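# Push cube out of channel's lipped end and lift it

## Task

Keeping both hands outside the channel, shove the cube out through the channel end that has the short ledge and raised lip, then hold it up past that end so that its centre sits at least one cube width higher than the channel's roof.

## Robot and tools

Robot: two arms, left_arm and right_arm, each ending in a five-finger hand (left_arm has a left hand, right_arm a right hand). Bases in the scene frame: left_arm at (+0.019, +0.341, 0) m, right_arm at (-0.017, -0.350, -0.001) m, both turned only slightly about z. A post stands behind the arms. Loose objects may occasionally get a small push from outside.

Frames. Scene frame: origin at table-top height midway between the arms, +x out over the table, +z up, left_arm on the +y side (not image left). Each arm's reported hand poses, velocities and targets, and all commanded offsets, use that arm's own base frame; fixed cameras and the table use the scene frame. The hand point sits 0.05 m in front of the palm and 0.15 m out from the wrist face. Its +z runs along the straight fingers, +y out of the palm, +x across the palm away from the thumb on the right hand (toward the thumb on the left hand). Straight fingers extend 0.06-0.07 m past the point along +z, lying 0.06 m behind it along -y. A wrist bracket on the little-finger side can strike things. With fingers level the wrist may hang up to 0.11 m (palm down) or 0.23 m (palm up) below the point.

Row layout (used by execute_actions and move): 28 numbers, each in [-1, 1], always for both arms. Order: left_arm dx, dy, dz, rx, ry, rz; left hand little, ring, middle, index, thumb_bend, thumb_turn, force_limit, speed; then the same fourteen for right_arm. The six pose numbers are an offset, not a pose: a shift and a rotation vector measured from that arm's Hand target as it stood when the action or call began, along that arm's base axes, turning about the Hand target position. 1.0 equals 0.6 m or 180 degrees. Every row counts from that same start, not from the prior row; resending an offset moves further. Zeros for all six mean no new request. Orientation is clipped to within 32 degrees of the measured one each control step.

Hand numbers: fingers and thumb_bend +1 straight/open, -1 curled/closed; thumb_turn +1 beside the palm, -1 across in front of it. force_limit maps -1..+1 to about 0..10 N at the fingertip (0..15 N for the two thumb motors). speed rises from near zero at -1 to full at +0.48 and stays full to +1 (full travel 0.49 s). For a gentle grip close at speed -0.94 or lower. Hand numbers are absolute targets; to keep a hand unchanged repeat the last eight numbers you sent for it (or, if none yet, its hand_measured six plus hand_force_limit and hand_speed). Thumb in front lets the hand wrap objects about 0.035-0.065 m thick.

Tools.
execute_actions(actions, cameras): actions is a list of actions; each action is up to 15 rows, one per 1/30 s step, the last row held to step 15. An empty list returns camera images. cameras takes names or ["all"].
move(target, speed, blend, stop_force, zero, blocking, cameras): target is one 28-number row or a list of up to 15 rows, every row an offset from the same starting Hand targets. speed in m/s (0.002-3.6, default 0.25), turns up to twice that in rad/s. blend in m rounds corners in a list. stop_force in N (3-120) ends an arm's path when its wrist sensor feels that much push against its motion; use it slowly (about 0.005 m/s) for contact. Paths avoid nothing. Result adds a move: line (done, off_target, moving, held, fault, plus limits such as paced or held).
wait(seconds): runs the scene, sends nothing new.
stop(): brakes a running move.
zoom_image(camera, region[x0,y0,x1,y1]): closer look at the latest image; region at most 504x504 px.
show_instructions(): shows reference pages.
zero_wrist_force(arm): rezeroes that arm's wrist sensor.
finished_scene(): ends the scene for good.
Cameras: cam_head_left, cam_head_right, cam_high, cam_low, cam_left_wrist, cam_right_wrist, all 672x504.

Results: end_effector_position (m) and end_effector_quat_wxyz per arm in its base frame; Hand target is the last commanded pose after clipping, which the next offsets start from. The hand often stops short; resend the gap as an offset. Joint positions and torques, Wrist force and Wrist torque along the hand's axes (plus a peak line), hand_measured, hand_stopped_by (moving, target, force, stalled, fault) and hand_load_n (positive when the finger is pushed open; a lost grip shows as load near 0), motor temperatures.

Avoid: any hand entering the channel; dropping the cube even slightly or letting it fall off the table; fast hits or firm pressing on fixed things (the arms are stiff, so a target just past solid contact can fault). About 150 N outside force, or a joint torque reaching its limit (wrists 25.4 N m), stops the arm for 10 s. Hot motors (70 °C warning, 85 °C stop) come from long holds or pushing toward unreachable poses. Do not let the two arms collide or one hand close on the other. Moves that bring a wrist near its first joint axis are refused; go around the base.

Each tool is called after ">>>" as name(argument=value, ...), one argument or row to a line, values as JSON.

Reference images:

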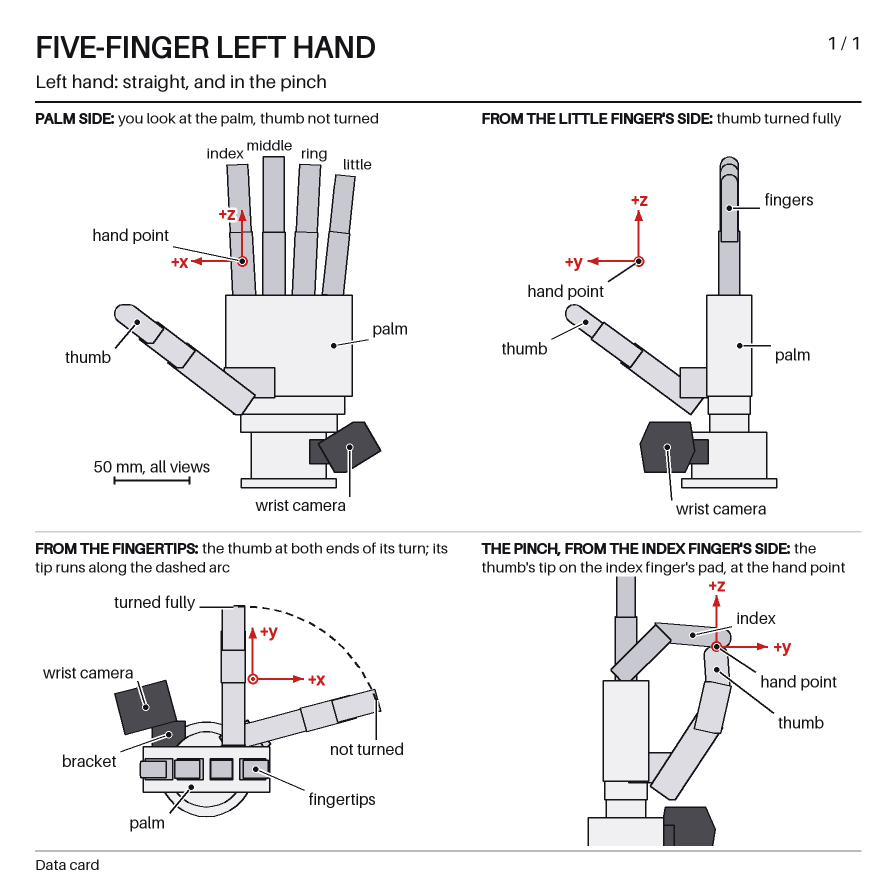

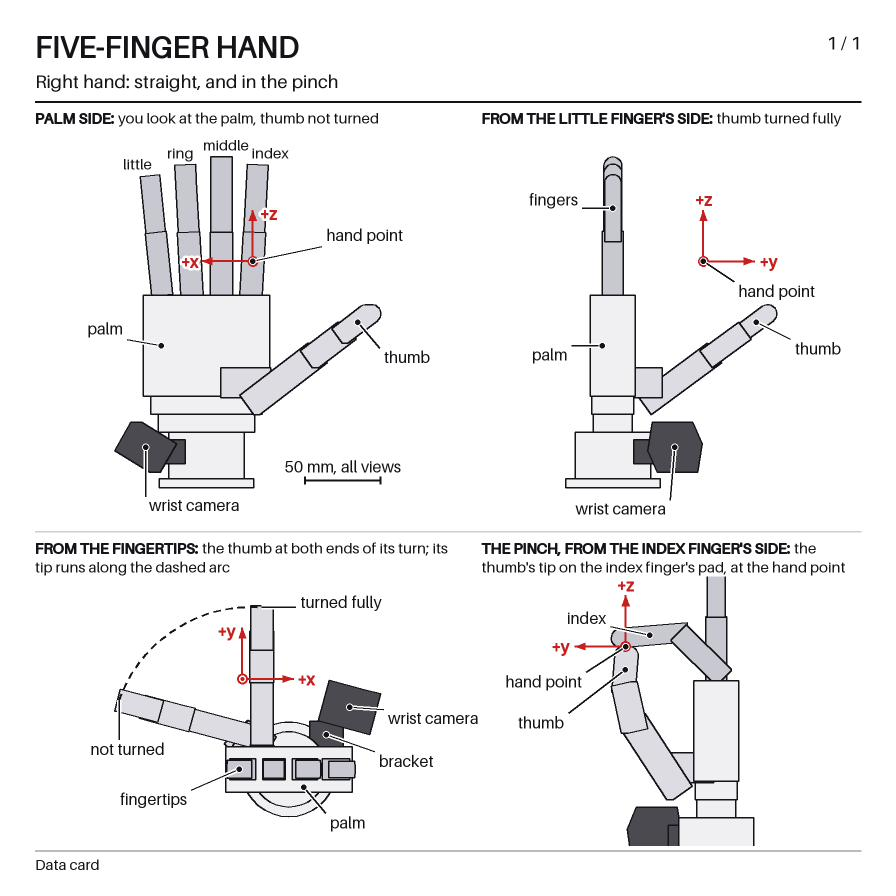

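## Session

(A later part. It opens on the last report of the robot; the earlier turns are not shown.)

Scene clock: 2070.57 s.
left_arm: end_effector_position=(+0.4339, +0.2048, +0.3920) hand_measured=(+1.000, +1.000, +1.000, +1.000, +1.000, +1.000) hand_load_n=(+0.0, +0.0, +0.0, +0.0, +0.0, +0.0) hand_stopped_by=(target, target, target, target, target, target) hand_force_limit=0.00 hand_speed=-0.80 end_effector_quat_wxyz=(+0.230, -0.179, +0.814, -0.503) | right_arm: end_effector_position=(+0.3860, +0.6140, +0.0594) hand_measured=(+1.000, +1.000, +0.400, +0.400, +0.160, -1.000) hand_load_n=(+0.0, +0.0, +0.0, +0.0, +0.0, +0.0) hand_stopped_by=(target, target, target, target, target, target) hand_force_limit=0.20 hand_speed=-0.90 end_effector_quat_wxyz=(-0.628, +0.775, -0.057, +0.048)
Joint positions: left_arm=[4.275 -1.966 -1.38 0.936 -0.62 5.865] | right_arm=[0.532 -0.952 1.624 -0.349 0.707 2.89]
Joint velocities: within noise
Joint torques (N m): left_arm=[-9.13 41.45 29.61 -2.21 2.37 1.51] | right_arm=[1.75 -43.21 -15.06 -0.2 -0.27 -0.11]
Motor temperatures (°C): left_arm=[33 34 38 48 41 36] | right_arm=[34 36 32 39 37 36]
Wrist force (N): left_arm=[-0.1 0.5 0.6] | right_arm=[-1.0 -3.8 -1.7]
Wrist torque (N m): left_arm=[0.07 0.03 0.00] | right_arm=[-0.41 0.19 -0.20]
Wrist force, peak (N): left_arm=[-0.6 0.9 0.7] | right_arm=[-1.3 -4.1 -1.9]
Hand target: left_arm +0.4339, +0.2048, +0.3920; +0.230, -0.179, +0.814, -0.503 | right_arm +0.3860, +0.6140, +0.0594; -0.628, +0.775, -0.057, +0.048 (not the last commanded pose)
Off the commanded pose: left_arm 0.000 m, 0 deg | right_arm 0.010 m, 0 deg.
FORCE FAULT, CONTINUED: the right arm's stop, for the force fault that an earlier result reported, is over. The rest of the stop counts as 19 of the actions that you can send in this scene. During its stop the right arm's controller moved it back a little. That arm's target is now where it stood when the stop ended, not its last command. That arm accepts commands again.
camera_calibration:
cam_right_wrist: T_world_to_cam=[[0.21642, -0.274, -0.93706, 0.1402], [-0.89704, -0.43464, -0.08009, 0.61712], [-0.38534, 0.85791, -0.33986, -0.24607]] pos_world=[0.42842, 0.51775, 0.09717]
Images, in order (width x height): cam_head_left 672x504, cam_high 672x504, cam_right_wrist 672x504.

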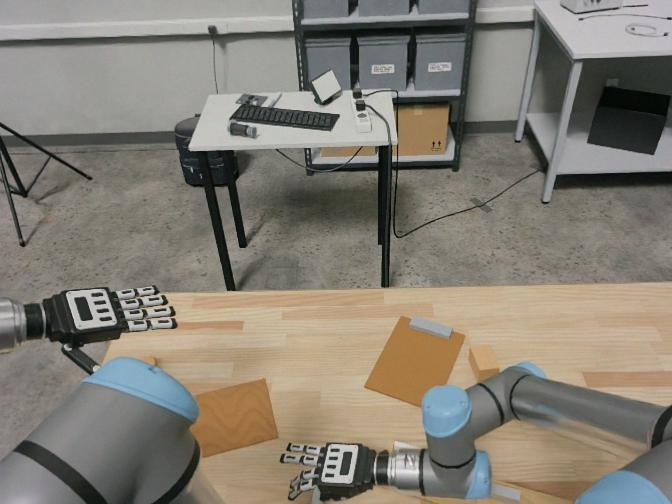

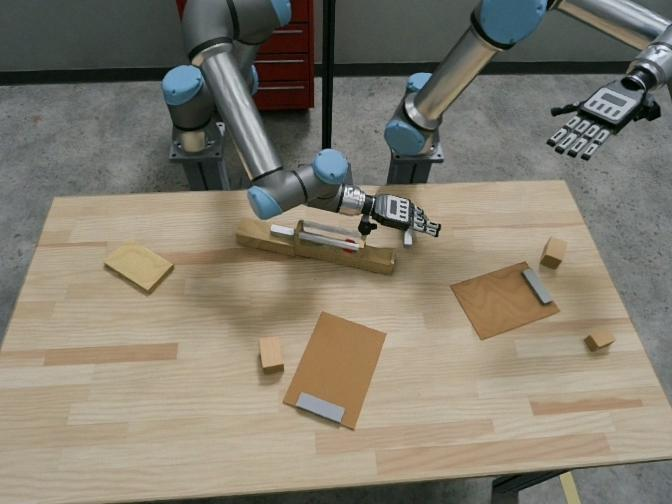

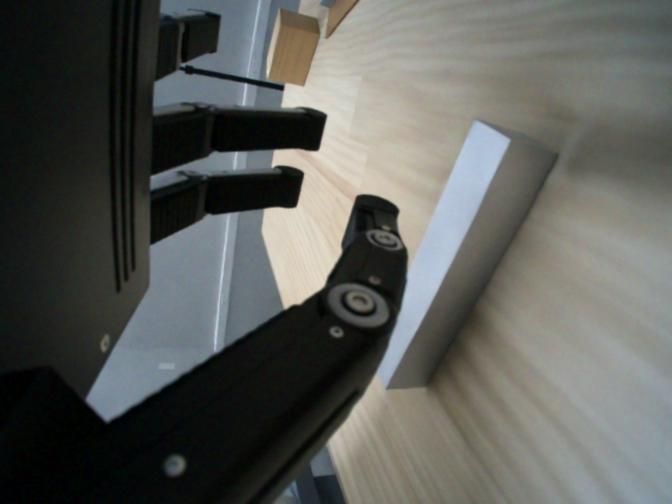

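>>> move(
  target=[0,0,0,0,0,0,1,1,1,1,1,1,0,-0.8,0,0,0.1,0,0,0,1,1,0.4,0.4,0.16,-1,0.2,-0.9],
  speed=0.08,
  cameras=["cam_head_left","cam_high","cam_right_wrist"],
)

Scene clock: 2078.07 s.
left_arm: end_effector_position=(+0.4339, +0.2048, +0.3920) hand_measured=(+1.000, +1.000, +1.000, +1.000, +1.000, +1.000) hand_load_n=(+0.0, +0.0, +0.0, -0.5, -0.5, +0.0) hand_stopped_by=(target, target, target, target, target, target) hand_force_limit=0.00 hand_speed=-0.80 end_effector_quat_wxyz=(+0.230, -0.179, +0.814, -0.503) | right_arm: end_effector_position=(+0.3860, +0.6140, +0.1195) hand_measured=(+1.000, +1.000, +0.400, +0.400, +0.160, -1.000) hand_load_n=(+0.0, +0.0, +0.0, +0.0, +0.0, +0.0) hand_stopped_by=(target, target, target, target, target, target) hand_force_limit=0.20 hand_speed=-0.90 end_effector_quat_wxyz=(-0.628, +0.774, -0.057, +0.048)
Joint positions: left_arm=[4.275 -1.966 -1.38 0.936 -0.62 5.865] | right_arm=[0.532 -1.033 1.577 -0.221 0.707 2.89]
Joint torques (N m): left_arm=[-8.09 41.46 29.74 -1.91 2.23 1.38] | right_arm=[3.37 -30.86 -7.71 -2.74 1.47 -1.18]
Wrist force (N): left_arm=[-0.2 0.6 0.6] | right_arm=[-0.1 -0.1 -2.0]
Wrist torque (N m): left_arm=[0.07 0.04 -0.01] | right_arm=[0.04 0.10 0.09]
Wrist force, peak (N): left_arm=[-0.4 0.9 0.8] | right_arm=[-1.3 -4.2 -1.6]
Hand target: left_arm +0.4339, +0.2048, +0.3920; +0.230, -0.179, +0.814, -0.503 | right_arm +0.3860, +0.6140, +0.1194; -0.628, +0.775, -0.057, +0.048
Off the commanded pose: left_arm 0.000 m, 0 deg | right_arm 0.000 m, 0 deg.
move: done
cam_right_wrist: T_world_to_cam=[[0.2166, -0.27394, -0.93704, 0.19638], [-0.89703, -0.43462, -0.08029, 0.62204], [-0.38526, 0.85794, -0.33987, -0.22565]] pos_world=[0.42852, 0.51775, 0.15727]

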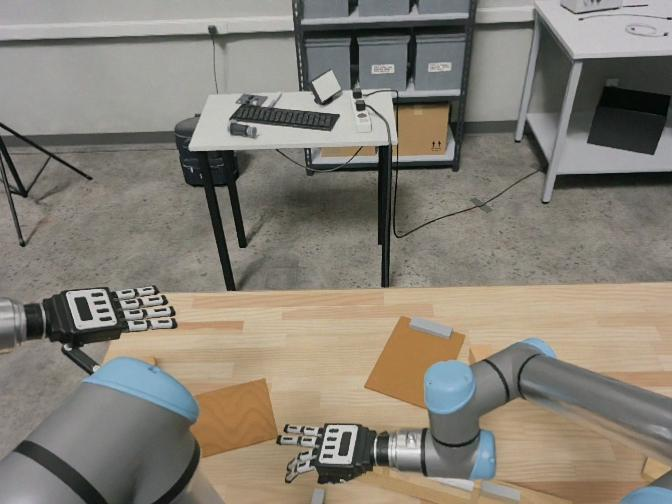

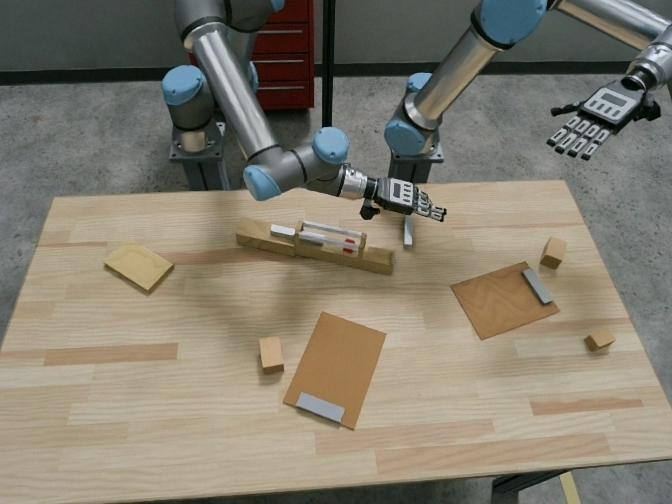

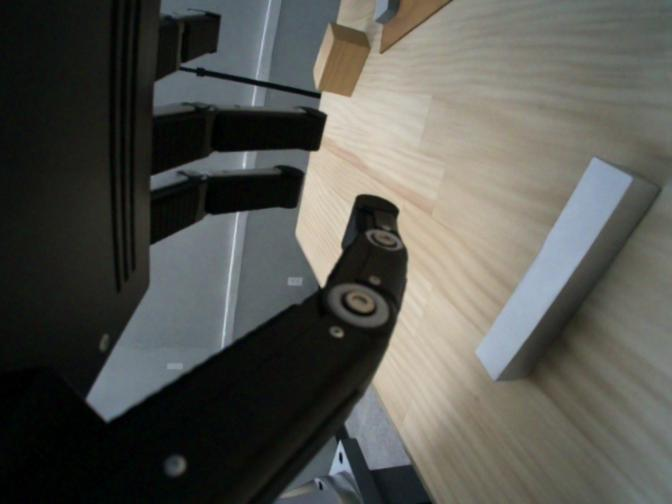

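>>> zoom_image(
  camera="cam_right_wrist",
  region=[440, 130, 672, 400],
)

Scaled by 1.867 from the camera's image (finer frame: 960x720).

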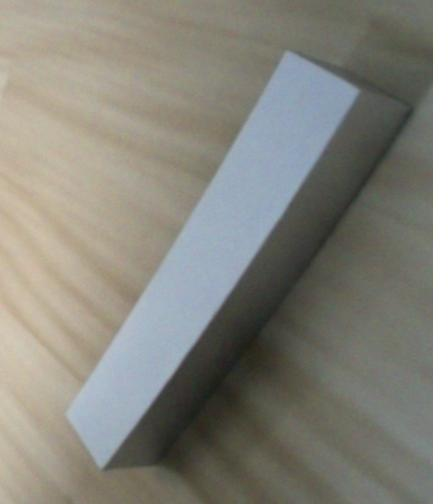

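>>> move(
  target=[
    [0,0,0,0,0,0,1,1,1,1,1,1,0,-0.8,-0.0615,0.0083,0,0,0,0,1,1,0.4,0.4,0.16,-1,0.2,-0.9],
    [0,0,0,0,0,0,1,1,1,1,1,1,0,-0.8,-0.0615,0.0083,-0.0823,0,0,0,1,1,0.4,0.4,0.16,-1,0.2,-0.9],
  ],
  speed=0.08,
  cameras=["cam_head_left","cam_high","cam_right_wrist"],
)

Scene clock: 2138.40 s.
left_arm: end_effector_position=(+0.4339, +0.2048, +0.3920) hand_measured=(+1.000, +1.000, +1.000, +1.000, +1.000, +1.000) hand_load_n=(+0.0, -0.5, +0.0, +0.5, +0.0, +0.0) hand_stopped_by=(target, target, target, target, target, target) hand_force_limit=0.00 hand_speed=-0.80 end_effector_quat_wxyz=(+0.230, -0.179, +0.814, -0.503) | right_arm: end_effector_position=(+0.3490, +0.6189, +0.0699) hand_measured=(+1.000, +1.000, +0.400, +0.400, +0.160, -1.000) hand_load_n=(+0.0, -0.5, +0.0, +0.0, +0.5, +0.0) hand_stopped_by=(target, target, target, target, target, target) hand_force_limit=0.20 hand_speed=-0.90 end_effector_quat_wxyz=(-0.628, +0.775, -0.057, +0.047)
Joint positions: left_arm=[4.275 -1.966 -1.38 0.936 -0.62 5.865] | right_arm=[0.579 -1.013 1.696 -0.376 0.751 2.911]
Joint torques (N m): left_arm=[-7.65 41.16 29.68 -1.42 2.28 1.23] | right_arm=[-4.59 -51.12 -22.84 2.01 -1.89 1.21]
Wrist force (N): left_arm=[-0.3 0.7 0.3] | right_arm=[-0.2 -0.1 -2.0]
Wrist torque (N m): left_arm=[0.10 0.05 -0.02] | right_arm=[0.04 0.14 0.07]
Wrist force, peak (N): left_arm=[-0.5 0.9 0.7] | right_arm=[-0.7 0.0 -2.4]
Hand target: left_arm +0.4339, +0.2048, +0.3920; +0.230, -0.179, +0.814, -0.503 | right_arm +0.3491, +0.6190, +0.0700; -0.628, +0.775, -0.057, +0.048
Off the commanded pose: left_arm 0.000 m, 0 deg | right_arm 0.000 m, 0 deg.
move: done
cam_right_wrist: T_world_to_cam=[[0.21628, -0.27415, -0.93705, 0.15949], [-0.89704, -0.43467, -0.07988, 0.58699], [-0.38542, 0.85785, -0.33993, -0.26085]] pos_world=[0.39152, 0.52265, 0.10767]

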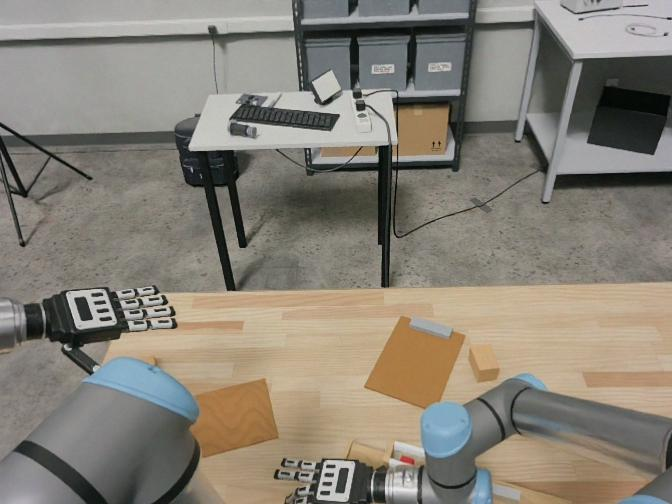

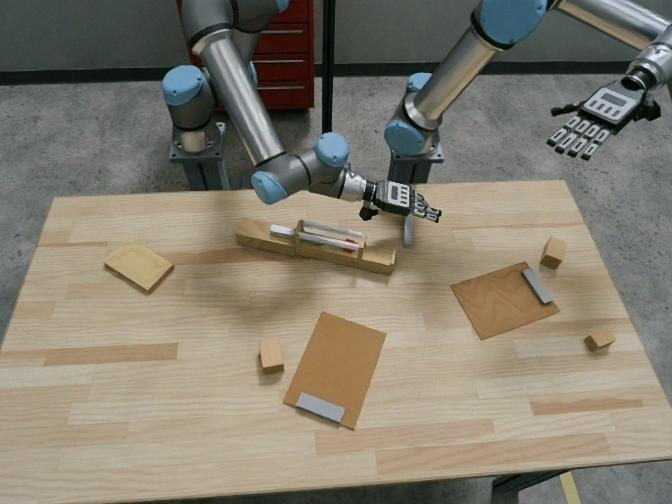

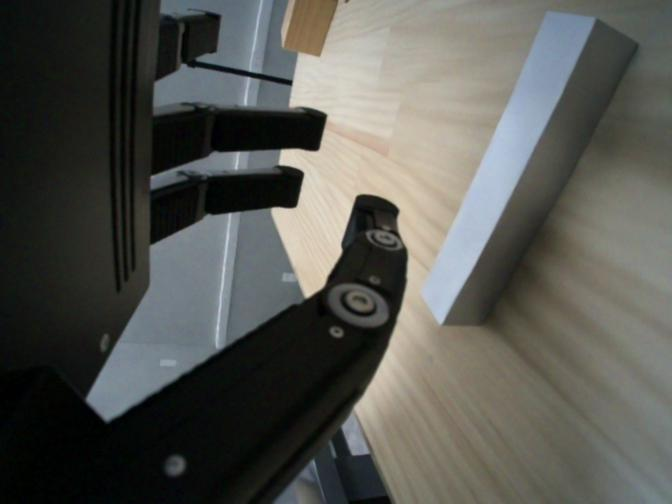

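>>> zoom_image(
  camera="cam_high",
  region=[230, 120, 450, 290],
)

>>> zoom_image(
  camera="cam_head_left",
  region=[270, 430, 540, 504],
)

Scaled by 2.291 from the camera's image (finer frame: 960x720).

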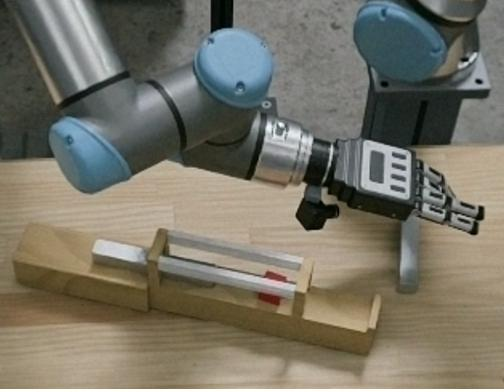

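Scaled by 1.867 from the camera's image (finer frame: 960x720).

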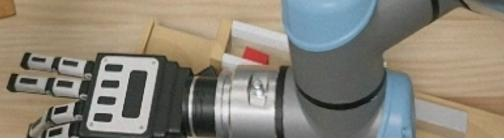

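>>> move(
  target=[0,0,0,0,0,0,1,1,1,1,1,1,0,-0.8,0,0,-0.0892,0,0,0,1,1,0.4,0.4,0.16,-1,0.2,-0.9],
  speed=0.02,
  stop_force=5,
  cameras=["cam_right_wrist","cam_high"],
)

Scene clock: 2160.67 s.
left_arm: end_effector_position=(+0.4339, +0.2048, +0.3920) hand_measured=(+1.000, +1.000, +1.000, +1.000, +1.000, +1.000) hand_load_n=(+0.0, +0.0, +0.0, +0.0, +0.0, +0.0) hand_stopped_by=(target, target, target, target, target, target) hand_force_limit=0.00 hand_speed=-0.80 end_effector_quat_wxyz=(+0.230, -0.179, +0.814, -0.503) | right_arm: end_effector_position=(+0.3491, +0.6189, +0.0165) hand_measured=(+1.000, +1.000, +0.400, +0.400, +0.160, -1.000) hand_load_n=(+0.0, +0.0, +0.0, +0.0, +0.0, +0.0) hand_stopped_by=(target, target, target, target, target, target) hand_force_limit=0.20 hand_speed=-0.90 end_effector_quat_wxyz=(-0.628, +0.775, -0.057, +0.048)
Joint positions: left_arm=[4.275 -1.966 -1.38 0.936 -0.62 5.865] | right_arm=[0.579 -0.927 1.724 -0.489 0.751 2.911]
Joint torques (N m): left_arm=[-7.63 41.65 27.46 -1.28 1.85 1.42] | right_arm=[3.74 -53.26 -21.7 2.05 1.5 1.15]
Wrist force (N): left_arm=[-0.4 0.5 0.4] | right_arm=[-0.4 0.3 -1.9]
Wrist torque (N m): left_arm=[0.07 0.07 -0.01] | right_arm=[0.08 0.16 0.08]
Wrist force, peak (N): left_arm=[-0.4 0.9 0.8] | right_arm=[-0.2 0.4 -2.3]
Hand target: left_arm +0.4339, +0.2048, +0.3920; +0.230, -0.179, +0.814, -0.503 | right_arm +0.3491, +0.6190, +0.0165; -0.628, +0.775, -0.057, +0.048
Off the commanded pose: left_arm 0.000 m, 0 deg | right_arm 0.000 m, 0 deg.
move: done
cam_right_wrist: T_world_to_cam=[[0.21642, -0.274, -0.93706, 0.10935], [-0.89704, -0.43464, -0.08009, 0.58276], [-0.38534, 0.85791, -0.33986, -0.27916]] pos_world=[0.39152, 0.52275, 0.05427]
Images, in order (width x height): cam_high 672x504, cam_right_wrist 672x504.

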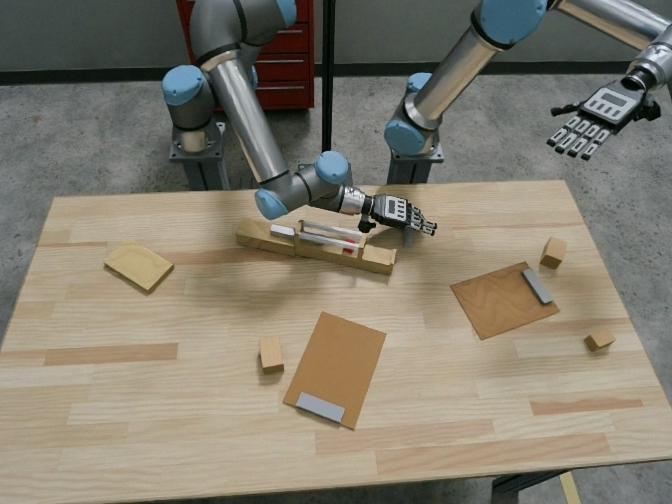

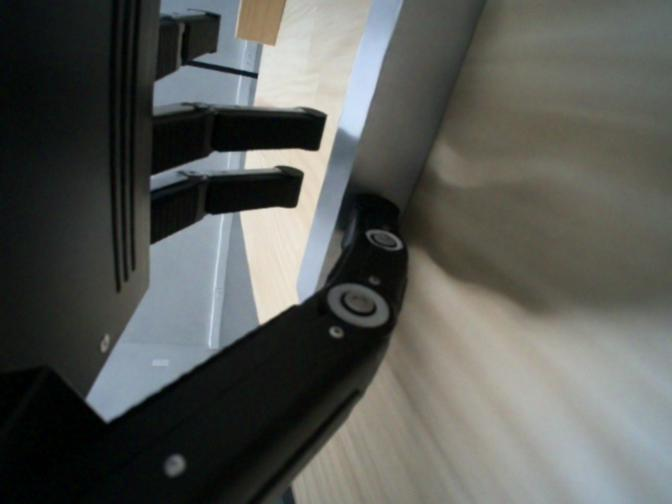

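Close slowly.

>>> move(
  target=[0,0,0,0,0,0,1,1,1,1,1,1,0,-0.8,0,0,0,0,0,0,1,1,-0.2,-0.2,0.16,-1,-0.4,-0.9],
  cameras=["cam_right_wrist"],
)

Scene clock: 2173.03 s.
left_arm: end_effector_position=(+0.4339, +0.2048, +0.3920) hand_measured=(+1.000, +1.000, +1.000, +1.000, +1.000, +1.000) hand_load_n=(+0.0, +0.0, +0.0, +0.0, +0.0, +0.0) hand_stopped_by=(target, target, target, target, target, target) hand_force_limit=0.00 hand_speed=-0.80 end_effector_quat_wxyz=(+0.230, -0.179, +0.814, -0.503) | right_arm: end_effector_position=(+0.3491, +0.6190, +0.0165) hand_measured=(+1.000, +1.000, +0.020, +0.020, +0.160, -1.000) hand_load_n=(+0.0, +0.0, +4.0, +4.0, +1.0, +0.0) hand_stopped_by=(target, target, force, force, target, target) hand_force_limit=-0.40 hand_speed=-0.90 end_effector_quat_wxyz=(-0.628, +0.775, -0.057, +0.048)
Joint positions: left_arm=[4.275 -1.966 -1.38 0.936 -0.62 5.865] | right_arm=[0.579 -0.927 1.724 -0.489 0.751 2.911]
Joint torques (N m): left_arm=[-6.6 41.24 25.74 -1.66 1.72 1.5] | right_arm=[3.95 -47.05 -19.52 2.16 1.54 1.14]
Wrist force (N): left_arm=[-0.1 0.6 0.6] | right_arm=[-1.5 -7.0 -1.5]
Wrist torque (N m): left_arm=[0.08 0.02 0.00] | right_arm=[-0.32 0.23 -0.05]
Wrist force, peak (N): left_arm=[-0.3 0.8 0.9] | right_arm=[-1.5 -7.2 -1.8]
Hand target: left_arm +0.4339, +0.2048, +0.3920; +0.230, -0.179, +0.814, -0.503 | right_arm +0.3491, +0.6190, +0.0165; -0.628, +0.775, -0.057, +0.048
Off the commanded pose: left_arm 0.000 m, 0 deg | right_arm 0.000 m, 0 deg.
move: done
cam_right_wrist: T_world_to_cam=[[0.21651, -0.27396, -0.93705, 0.1093], [-0.89701, -0.43467, -0.08017, 0.58277], [-0.38534, 0.85791, -0.33986, -0.27916]] pos_world=[0.39152, 0.52275, 0.05427]

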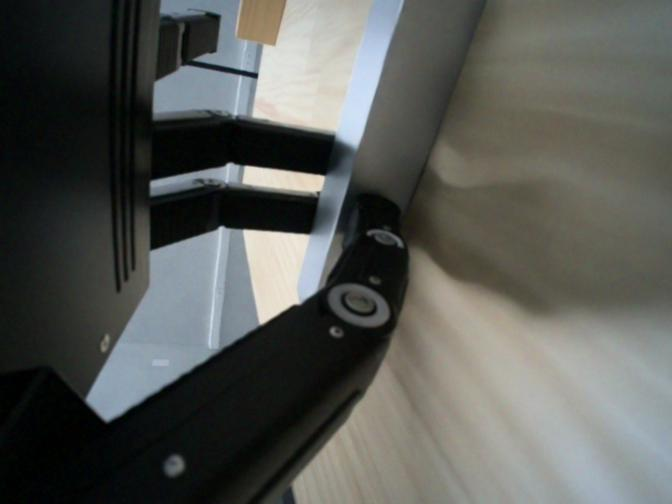

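>>> move(
  target=[0,0,0,0,0,0,1,1,1,1,1,1,0,-0.8,0,0,0.005,0,0,0,1,1,-0.2,-0.2,0.16,-1,-0.4,-0.9],
  speed=0.01,
)

>>> move(
  target=[0,0,0,0,0,0,1,1,1,1,1,1,0,-0.8,0,0,0,0,0,0,1,1,-0.25,-0.25,0.16,-1,0.2,-0.9],
  cameras=["cam_right_wrist"],
)

Scene clock: 2181.10 s.
left_arm: end_effector_position=(+0.4339, +0.2048, +0.3920) hand_measured=(+1.000, +1.000, +1.000, +1.000, +1.000, +1.000) hand_load_n=(+0.0, +0.0, +0.0, +0.0, +0.0, +0.0) hand_stopped_by=(target, target, target, target, target, target) hand_force_limit=0.00 hand_speed=-0.80 end_effector_quat_wxyz=(+0.230, -0.179, +0.814, -0.503) | right_arm: end_effector_position=(+0.3490, +0.6189, +0.0196) hand_measured=(+1.000, +1.000, +0.020, +0.020, +0.160, -1.000) hand_load_n=(+0.0, +0.0, +2.0, +2.0, +3.5, +0.0) hand_stopped_by=(target, target, force, force, target, target) hand_force_limit=-0.40 hand_speed=-0.90 end_effector_quat_wxyz=(-0.628, +0.775, -0.057, +0.048)
Joint positions: left_arm=[4.275 -1.966 -1.38 0.936 -0.62 5.865] | right_arm=[0.579 -0.932 1.723 -0.483 0.751 2.911]
Joint torques (N m): left_arm=[-6.02 40.77 25.76 -1.32 1.53 1.03] | right_arm=[4.39 -43.54 -24.17 0.07 1.61 -0.07]
Wrist force (N): left_arm=[0.1 0.5 0.6] | right_arm=[-0.4 1.6 -1.4]
Wrist torque (N m): left_arm=[0.07 0.00 0.01] | right_arm=[0.12 0.15 0.10]
Wrist force, peak (N): left_arm=[-0.4 0.7 1.1] | right_arm=[-1.2 -7.5 -2.0]
Hand target: left_arm +0.4339, +0.2048, +0.3920; +0.230, -0.179, +0.814, -0.503 | right_arm +0.3491, +0.6190, +0.0195; -0.628, +0.775, -0.057, +0.048
Off the commanded pose: left_arm 0.000 m, 0 deg | right_arm 0.000 m, 0 deg.
move: done

Scene clock: 2181.60 s.
left_arm: end_effector_position=(+0.4339, +0.2048, +0.3920) hand_measured=(+1.000, +1.000, +1.000, +1.000, +1.000, +1.000) hand_load_n=(+0.0, +0.0, +0.0, +0.0, +0.0, +0.0) hand_stopped_by=(target, target, target, target, target, target) hand_force_limit=0.00 hand_speed=-0.80 end_effector_quat_wxyz=(+0.230, -0.179, +0.814, -0.503) | right_arm: end_effector_position=(+0.3491, +0.6190, +0.0195) hand_measured=(+1.000, +1.000, -0.006, -0.024, +0.162, -1.000) hand_load_n=(+0.0, +0.0, +5.5, +6.5, +8.5, -0.5) hand_stopped_by=(target, target, force, force, target, target) hand_force_limit=0.20 hand_speed=-0.90 end_effector_quat_wxyz=(-0.628, +0.775, -0.057, +0.048)
Joint positions: left_arm=[4.275 -1.966 -1.38 0.936 -0.62 5.865] | right_arm=[0.579 -0.932 1.723 -0.483 0.751 2.911]
Joint torques (N m): left_arm=[-6.87 41.16 25.49 -1.38 1.64 1.28] | right_arm=[4.84 -33.73 -23.49 -2.83 1.56 0.16]
Wrist force (N): left_arm=[-0.3 0.7 0.8] | right_arm=[-0.6 2.1 -1.7]
Wrist torque (N m): left_arm=[0.07 0.06 -0.01] | right_arm=[0.21 0.19 0.11]
Wrist force, peak (N): left_arm=[-0.4 0.7 0.9] | right_arm=[-0.6 1.9 -2.0]
Hand target: left_arm +0.4339, +0.2048, +0.3920; +0.230, -0.179, +0.814, -0.503 | right_arm +0.3491, +0.6190, +0.0195; -0.628, +0.775, -0.057, +0.048
Off the commanded pose: left_arm 0.000 m, 0 deg | right_arm 0.000 m, 0 deg.
move: done
cam_right_wrist: T_world_to_cam=[[0.21651, -0.27396, -0.93705, 0.11211], [-0.89701, -0.43467, -0.08017, 0.58301], [-0.38534, 0.85791, -0.33986, -0.27814]] pos_world=[0.39152, 0.52275, 0.05727]

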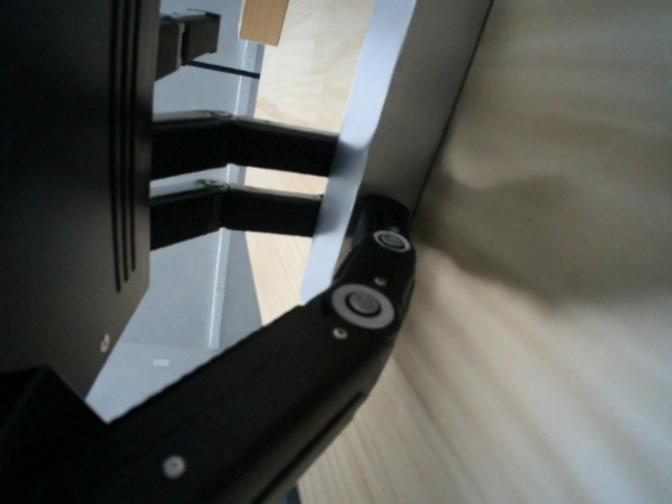

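>>> move(
  target=[0,0,0,0,0,0,1,1,1,1,1,1,0,-0.8,0,0,0.34,0,0,0,1,1,-0.25,-0.25,0.16,-1,0.2,-0.9],
  speed=0.1,
  cameras=["cam_right_wrist","cam_high","cam_head_left"],
)

Scene clock: 2191.57 s.
left_arm: end_effector_position=(+0.4339, +0.2048, +0.3920) hand_measured=(+1.000, +1.000, +1.000, +1.000, +1.000, +1.000) hand_load_n=(+0.0, +0.0, +0.0, +0.0, +0.0, +0.0) hand_stopped_by=(target, target, target, target, target, target) hand_force_limit=0.00 hand_speed=-0.80 end_effector_quat_wxyz=(+0.230, -0.179, +0.814, -0.503) | right_arm: end_effector_position=(+0.3491, +0.6190, +0.2236) hand_measured=(+1.000, +1.000, -0.006, -0.024, +0.162, -1.000) hand_load_n=(+0.0, +0.0, +5.5, +6.5, +8.0, -0.5) hand_stopped_by=(target, target, force, force, target, target) hand_force_limit=0.20 hand_speed=-0.90 end_effector_quat_wxyz=(-0.628, +0.775, -0.057, +0.048)
Joint positions: left_arm=[4.275 -1.966 -1.38 0.936 -0.62 5.865] | right_arm=[0.579 -1.189 1.52 -0.025 0.751 2.911]
Joint torques (N m): left_arm=[-6.42 40.72 23.48 -1.19 1.69 1.06] | right_arm=[-3.91 -29 -12.07 -1.92 -1.73 -1.46]
Wrist force (N): left_arm=[-0.1 0.3 0.6] | right_arm=[-0.6 1.0 -1.9]
Wrist torque (N m): left_arm=[0.04 0.03 0.00] | right_arm=[0.07 0.20 0.03]
Wrist force, peak (N): left_arm=[-0.4 0.8 0.9] | right_arm=[-0.4 2.9 -1.3]
Hand target: left_arm +0.4339, +0.2048, +0.3920; +0.230, -0.179, +0.814, -0.503 | right_arm +0.3491, +0.6190, +0.2235; -0.628, +0.775, -0.057, +0.048
Off the commanded pose: left_arm 0.000 m, 0 deg | right_arm 0.000 m, 0 deg.
move: done
cam_right_wrist: T_world_to_cam=[[0.21656, -0.27393, -0.93705, 0.30332], [-0.89705, -0.43457, -0.08028, 0.59937], [-0.38523, 0.85797, -0.33984, -0.20885]] pos_world=[0.39152, 0.52275, 0.26137]
Images, in order (width x height): cam_head_left 672x504, cam_high 672x504, cam_right_wrist 672x504.

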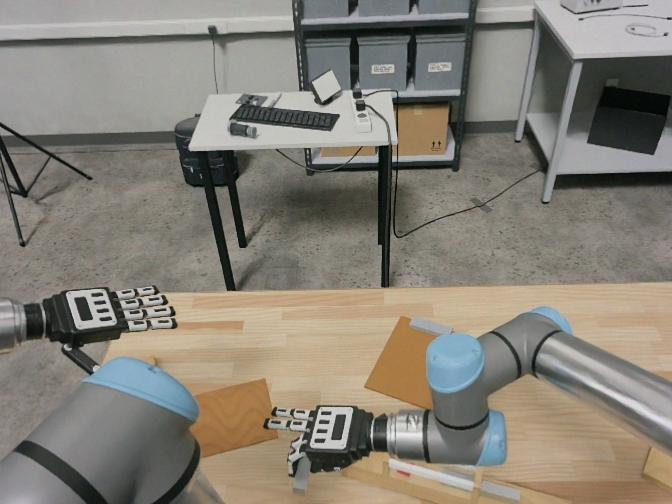

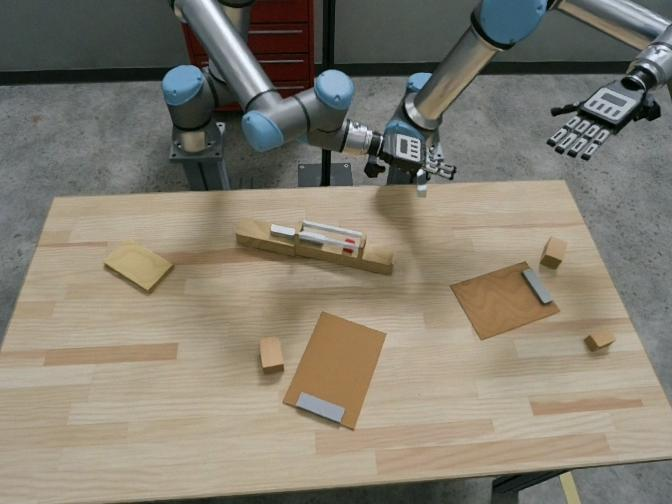

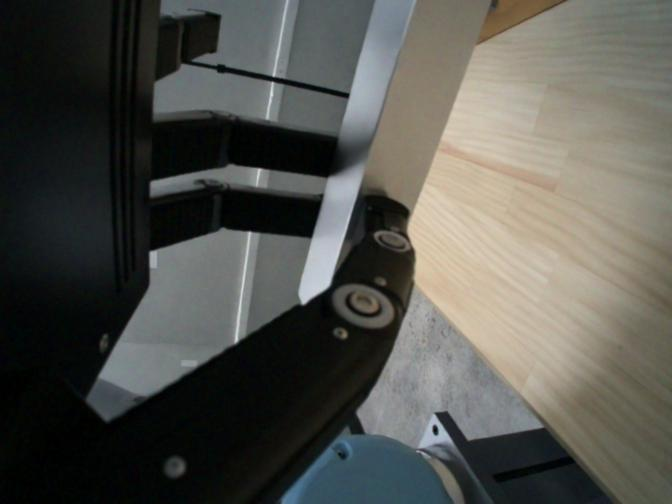

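>>> move(
  target=[0,0,0,0,0,0,1,1,1,1,1,1,0,-0.8,0.0613,-0.6568,0,0.0096,0.0214,-0.5557,1,1,-0.25,-0.25,0.16,-1,0.2,-0.9],
  speed=0.18,
  cameras=["cam_right_wrist","cam_high","cam_low","cam_head_left"],
)

Scene clock: 2252.77 s.
left_arm: end_effector_position=(+0.4339, +0.2048, +0.3920) hand_measured=(+1.000, +1.000, +1.000, +1.000, +1.000, +1.000) hand_load_n=(+0.0, +0.0, +0.0, +0.0, +0.0, +0.0) hand_stopped_by=(target, target, target, target, target, target) hand_force_limit=0.00 hand_speed=-0.80 end_effector_quat_wxyz=(+0.230, -0.179, +0.814, -0.503) | right_arm: end_effector_position=(+0.3859, +0.2249, +0.2235) hand_measured=(+1.000, +1.000, -0.006, -0.024, +0.162, -1.000) hand_load_n=(+0.0, +0.0, +6.0, +6.0, +8.0, -0.5) hand_stopped_by=(target, target, force, force, target, target) hand_force_limit=0.20 hand_speed=-0.90 end_effector_quat_wxyz=(+0.375, -0.447, +0.649, -0.488)
Joint positions: left_arm=[4.275 -1.966 -1.38 0.936 -0.62 5.865] | right_arm=[0.58 -1.687 2.083 -0.019 2.427 3.485]
Joint torques (N m): left_arm=[-5.88 40.15 22.37 -1.66 1.38 1.03] | right_arm=[8.18 -25.47 -7.45 -2.71 0.58 -0.46]
Wrist force (N): left_arm=[-0.4 0.7 0.6] | right_arm=[-0.3 1.3 -1.8]
Wrist torque (N m): left_arm=[0.09 0.08 -0.02] | right_arm=[0.09 0.14 0.14]
Wrist force, peak (N): left_arm=[-0.4 0.8 0.9] | right_arm=[-0.1 1.8 -2.1]
Hand target: left_arm +0.4339, +0.2048, +0.3920; +0.230, -0.179, +0.814, -0.503 | right_arm +0.3858, +0.2249, +0.2235; +0.375, -0.447, +0.649, -0.488
Off the commanded pose: left_arm 0.000 m, 0 deg | right_arm 0.000 m, 0 deg.
move: done
cam_right_wrist: T_world_to_cam=[[-0.32421, -0.10691, -0.93993, 0.35903], [-0.27213, 0.96213, -0.01557, -0.10859], [0.906, 0.25073, -0.34103, -0.21808]] pos_world=[0.28443, 0.19754, 0.2614]
Images, in order (width x height): cam_head_left 672x504, cam_high 672x504, cam_low 672x504, cam_right_wrist 672x504.

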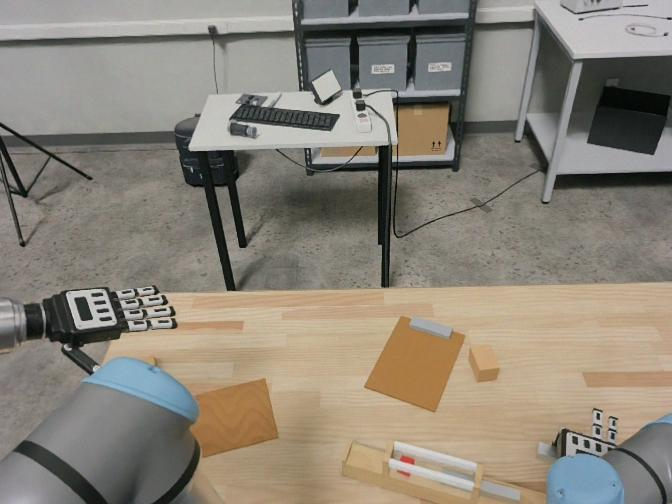

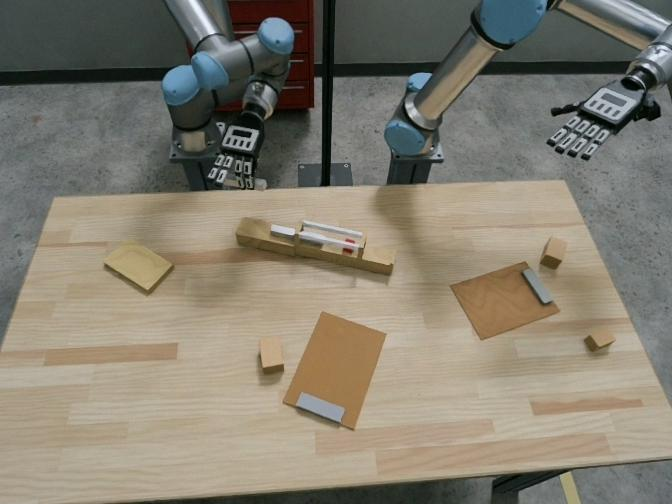

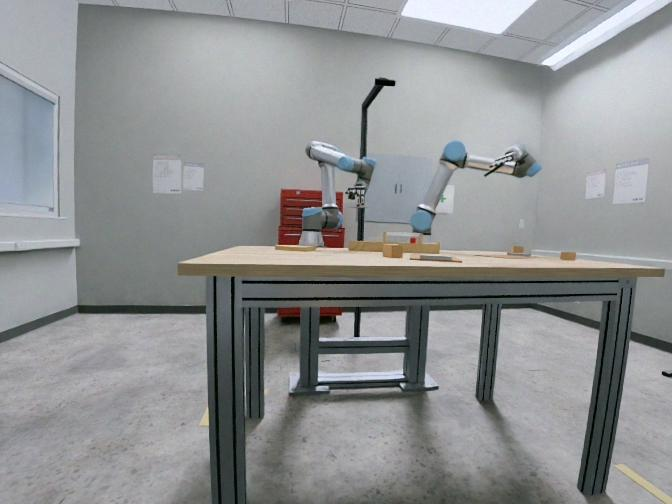

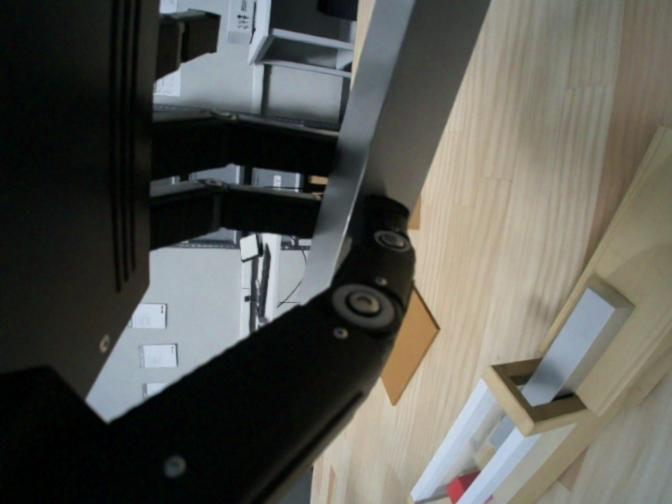

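>>> zoom_image(
  camera="cam_right_wrist",
  region=[400, 120, 672, 504],
)

>>> zoom_image(
  camera="cam_high",
  region=[190, 160, 420, 300],
)

Scaled by 1.312 from the camera's image (finer frame: 960x720).

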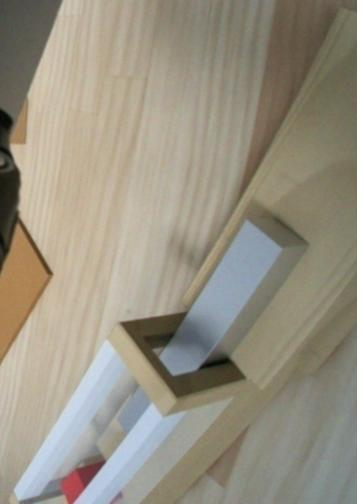

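Scaled by 2.191 from the camera's image (finer frame: 960x720).

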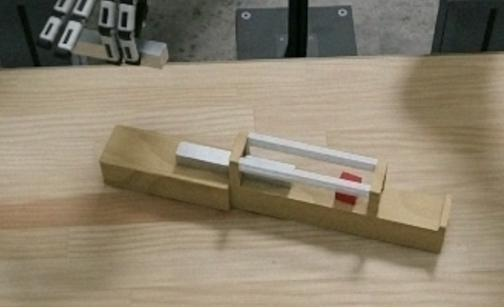

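>>> zoom_image(
  camera="cam_right_wrist",
  region=[500, 250, 660, 430],
)

Scaled by 2.800 from the camera's image (finer frame: 960x720).

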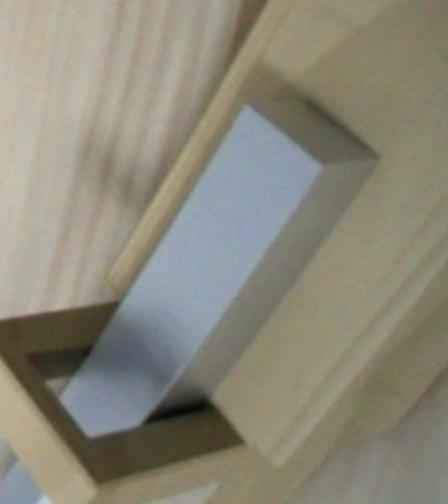

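>>> move(
  target=[
    [0,0,0,0,0,0,1,1,1,1,1,1,0,-0.8,-0.0028,-0.0110,0,-0.0197,-0.0060,0.0163,1,1,-0.25,-0.25,0.16,-1,0.2,-0.9],
    [0,0,0,0,0,0,1,1,1,1,1,1,0,-0.8,-0.0028,-0.0110,-0.2225,-0.0197,-0.0060,0.0163,1,1,-0.25,-0.25,0.16,-1,0.2,-0.9],
  ],
  speed=0.08,
  cameras=["cam_right_wrist","cam_high","cam_low","cam_head_left"],
)

Scene clock: 2343.03 s.
left_arm: end_effector_position=(+0.4339, +0.2048, +0.3920) hand_measured=(+1.000, +1.000, +1.000, +1.000, +1.000, +1.000) hand_load_n=(+0.0, +0.0, +0.0, +0.0, +0.0, +0.0) hand_stopped_by=(target, target, target, target, target, target) hand_force_limit=0.00 hand_speed=-0.80 end_effector_quat_wxyz=(+0.230, -0.179, +0.814, -0.503) | right_arm: end_effector_position=(+0.3841, +0.2182, +0.0899) hand_measured=(+1.000, +1.000, -0.006, -0.024, +0.162, -1.000) hand_load_n=(+0.0, +0.0, +5.5, +6.5, +8.0, -0.5) hand_stopped_by=(target, target, force, force, target, target) hand_force_limit=0.20 hand_speed=-0.90 end_effector_quat_wxyz=(+0.380, -0.470, +0.618, -0.502)
Joint positions: left_arm=[4.275 -1.966 -1.38 0.936 -0.62 5.865] | right_arm=[0.556 -1.504 2.339 -0.532 2.376 3.361]
Joint torques (N m): left_arm=[-5.29 40.99 20.93 -1.17 1.3 0.82] | right_arm=[8.32 -19.82 -24.02 -0.53 1.5 -1.54]
Wrist force (N): left_arm=[-0.3 0.7 0.8] | right_arm=[-0.5 1.5 -1.9]
Wrist torque (N m): left_arm=[0.09 0.06 -0.01] | right_arm=[0.12 0.17 0.08]
Wrist force, peak (N): left_arm=[-0.4 0.9 0.9] | right_arm=[-0.3 2.6 -1.7]
Hand target: left_arm +0.4339, +0.2048, +0.3920; +0.230, -0.179, +0.814, -0.503 | right_arm +0.3842, +0.2183, +0.0900; +0.380, -0.470, +0.618, -0.502
Off the commanded pose: left_arm 0.000 m, 0 deg | right_arm 0.000 m, 0 deg.
move: done
cam_right_wrist: T_world_to_cam=[[-0.29928, -0.181, -0.93684, 0.23857], [-0.32002, 0.94401, -0.08016, -0.0766], [0.8989, 0.27582, -0.34045, -0.26316]] pos_world=[0.28344, 0.18808, 0.12777]
Images, in order (width x height): cam_head_left 672x504, cam_high 672x504, cam_low 672x504, cam_right_wrist 672x504.

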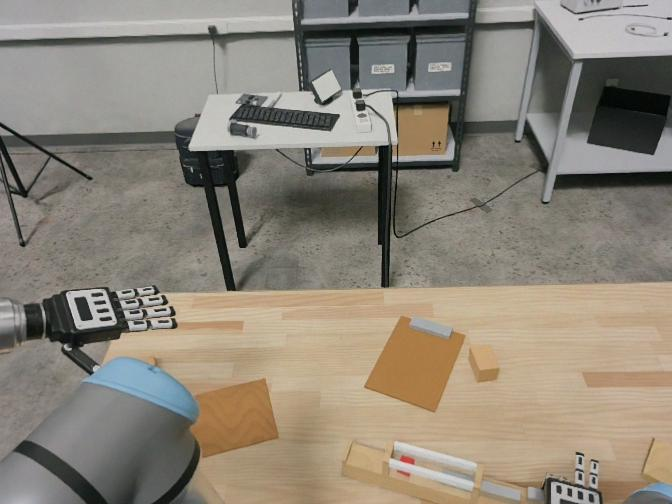

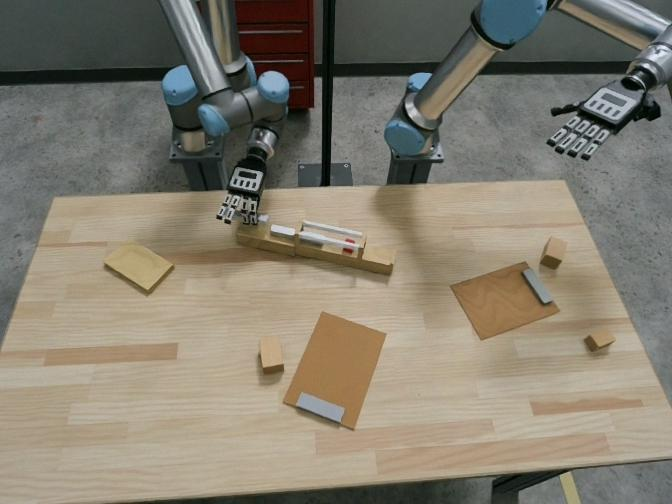

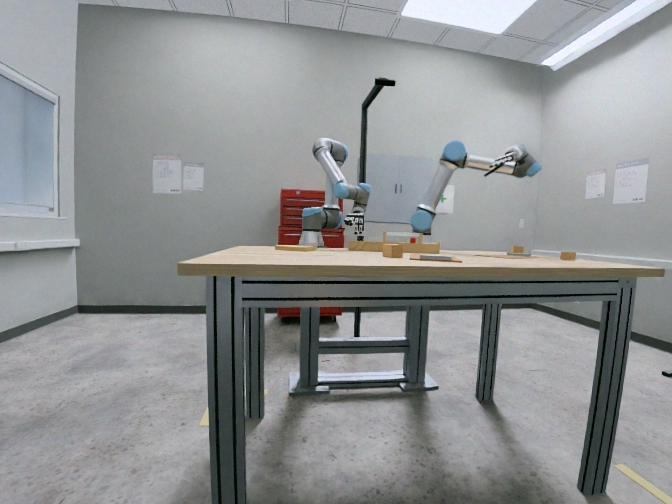

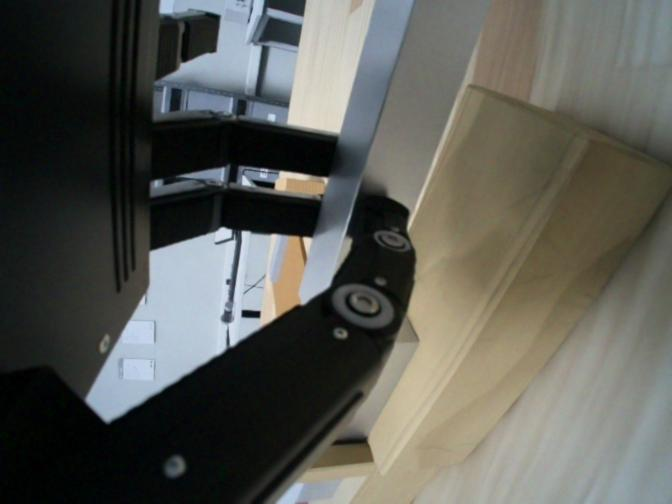

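>>> zoom_image(
  camera="cam_head_left",
  region=[420, 420, 672, 504],
)

>>> zoom_image(
  camera="cam_high",
  region=[200, 170, 400, 300],
)

Scaled by 2.000 from the camera's image (finer frame: 960x720).

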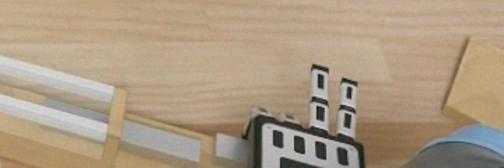

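Scaled by 2.520 from the camera's image (finer frame: 960x720).

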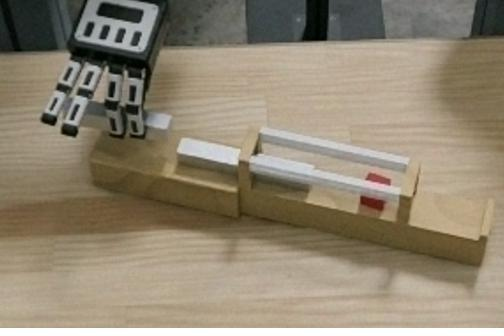

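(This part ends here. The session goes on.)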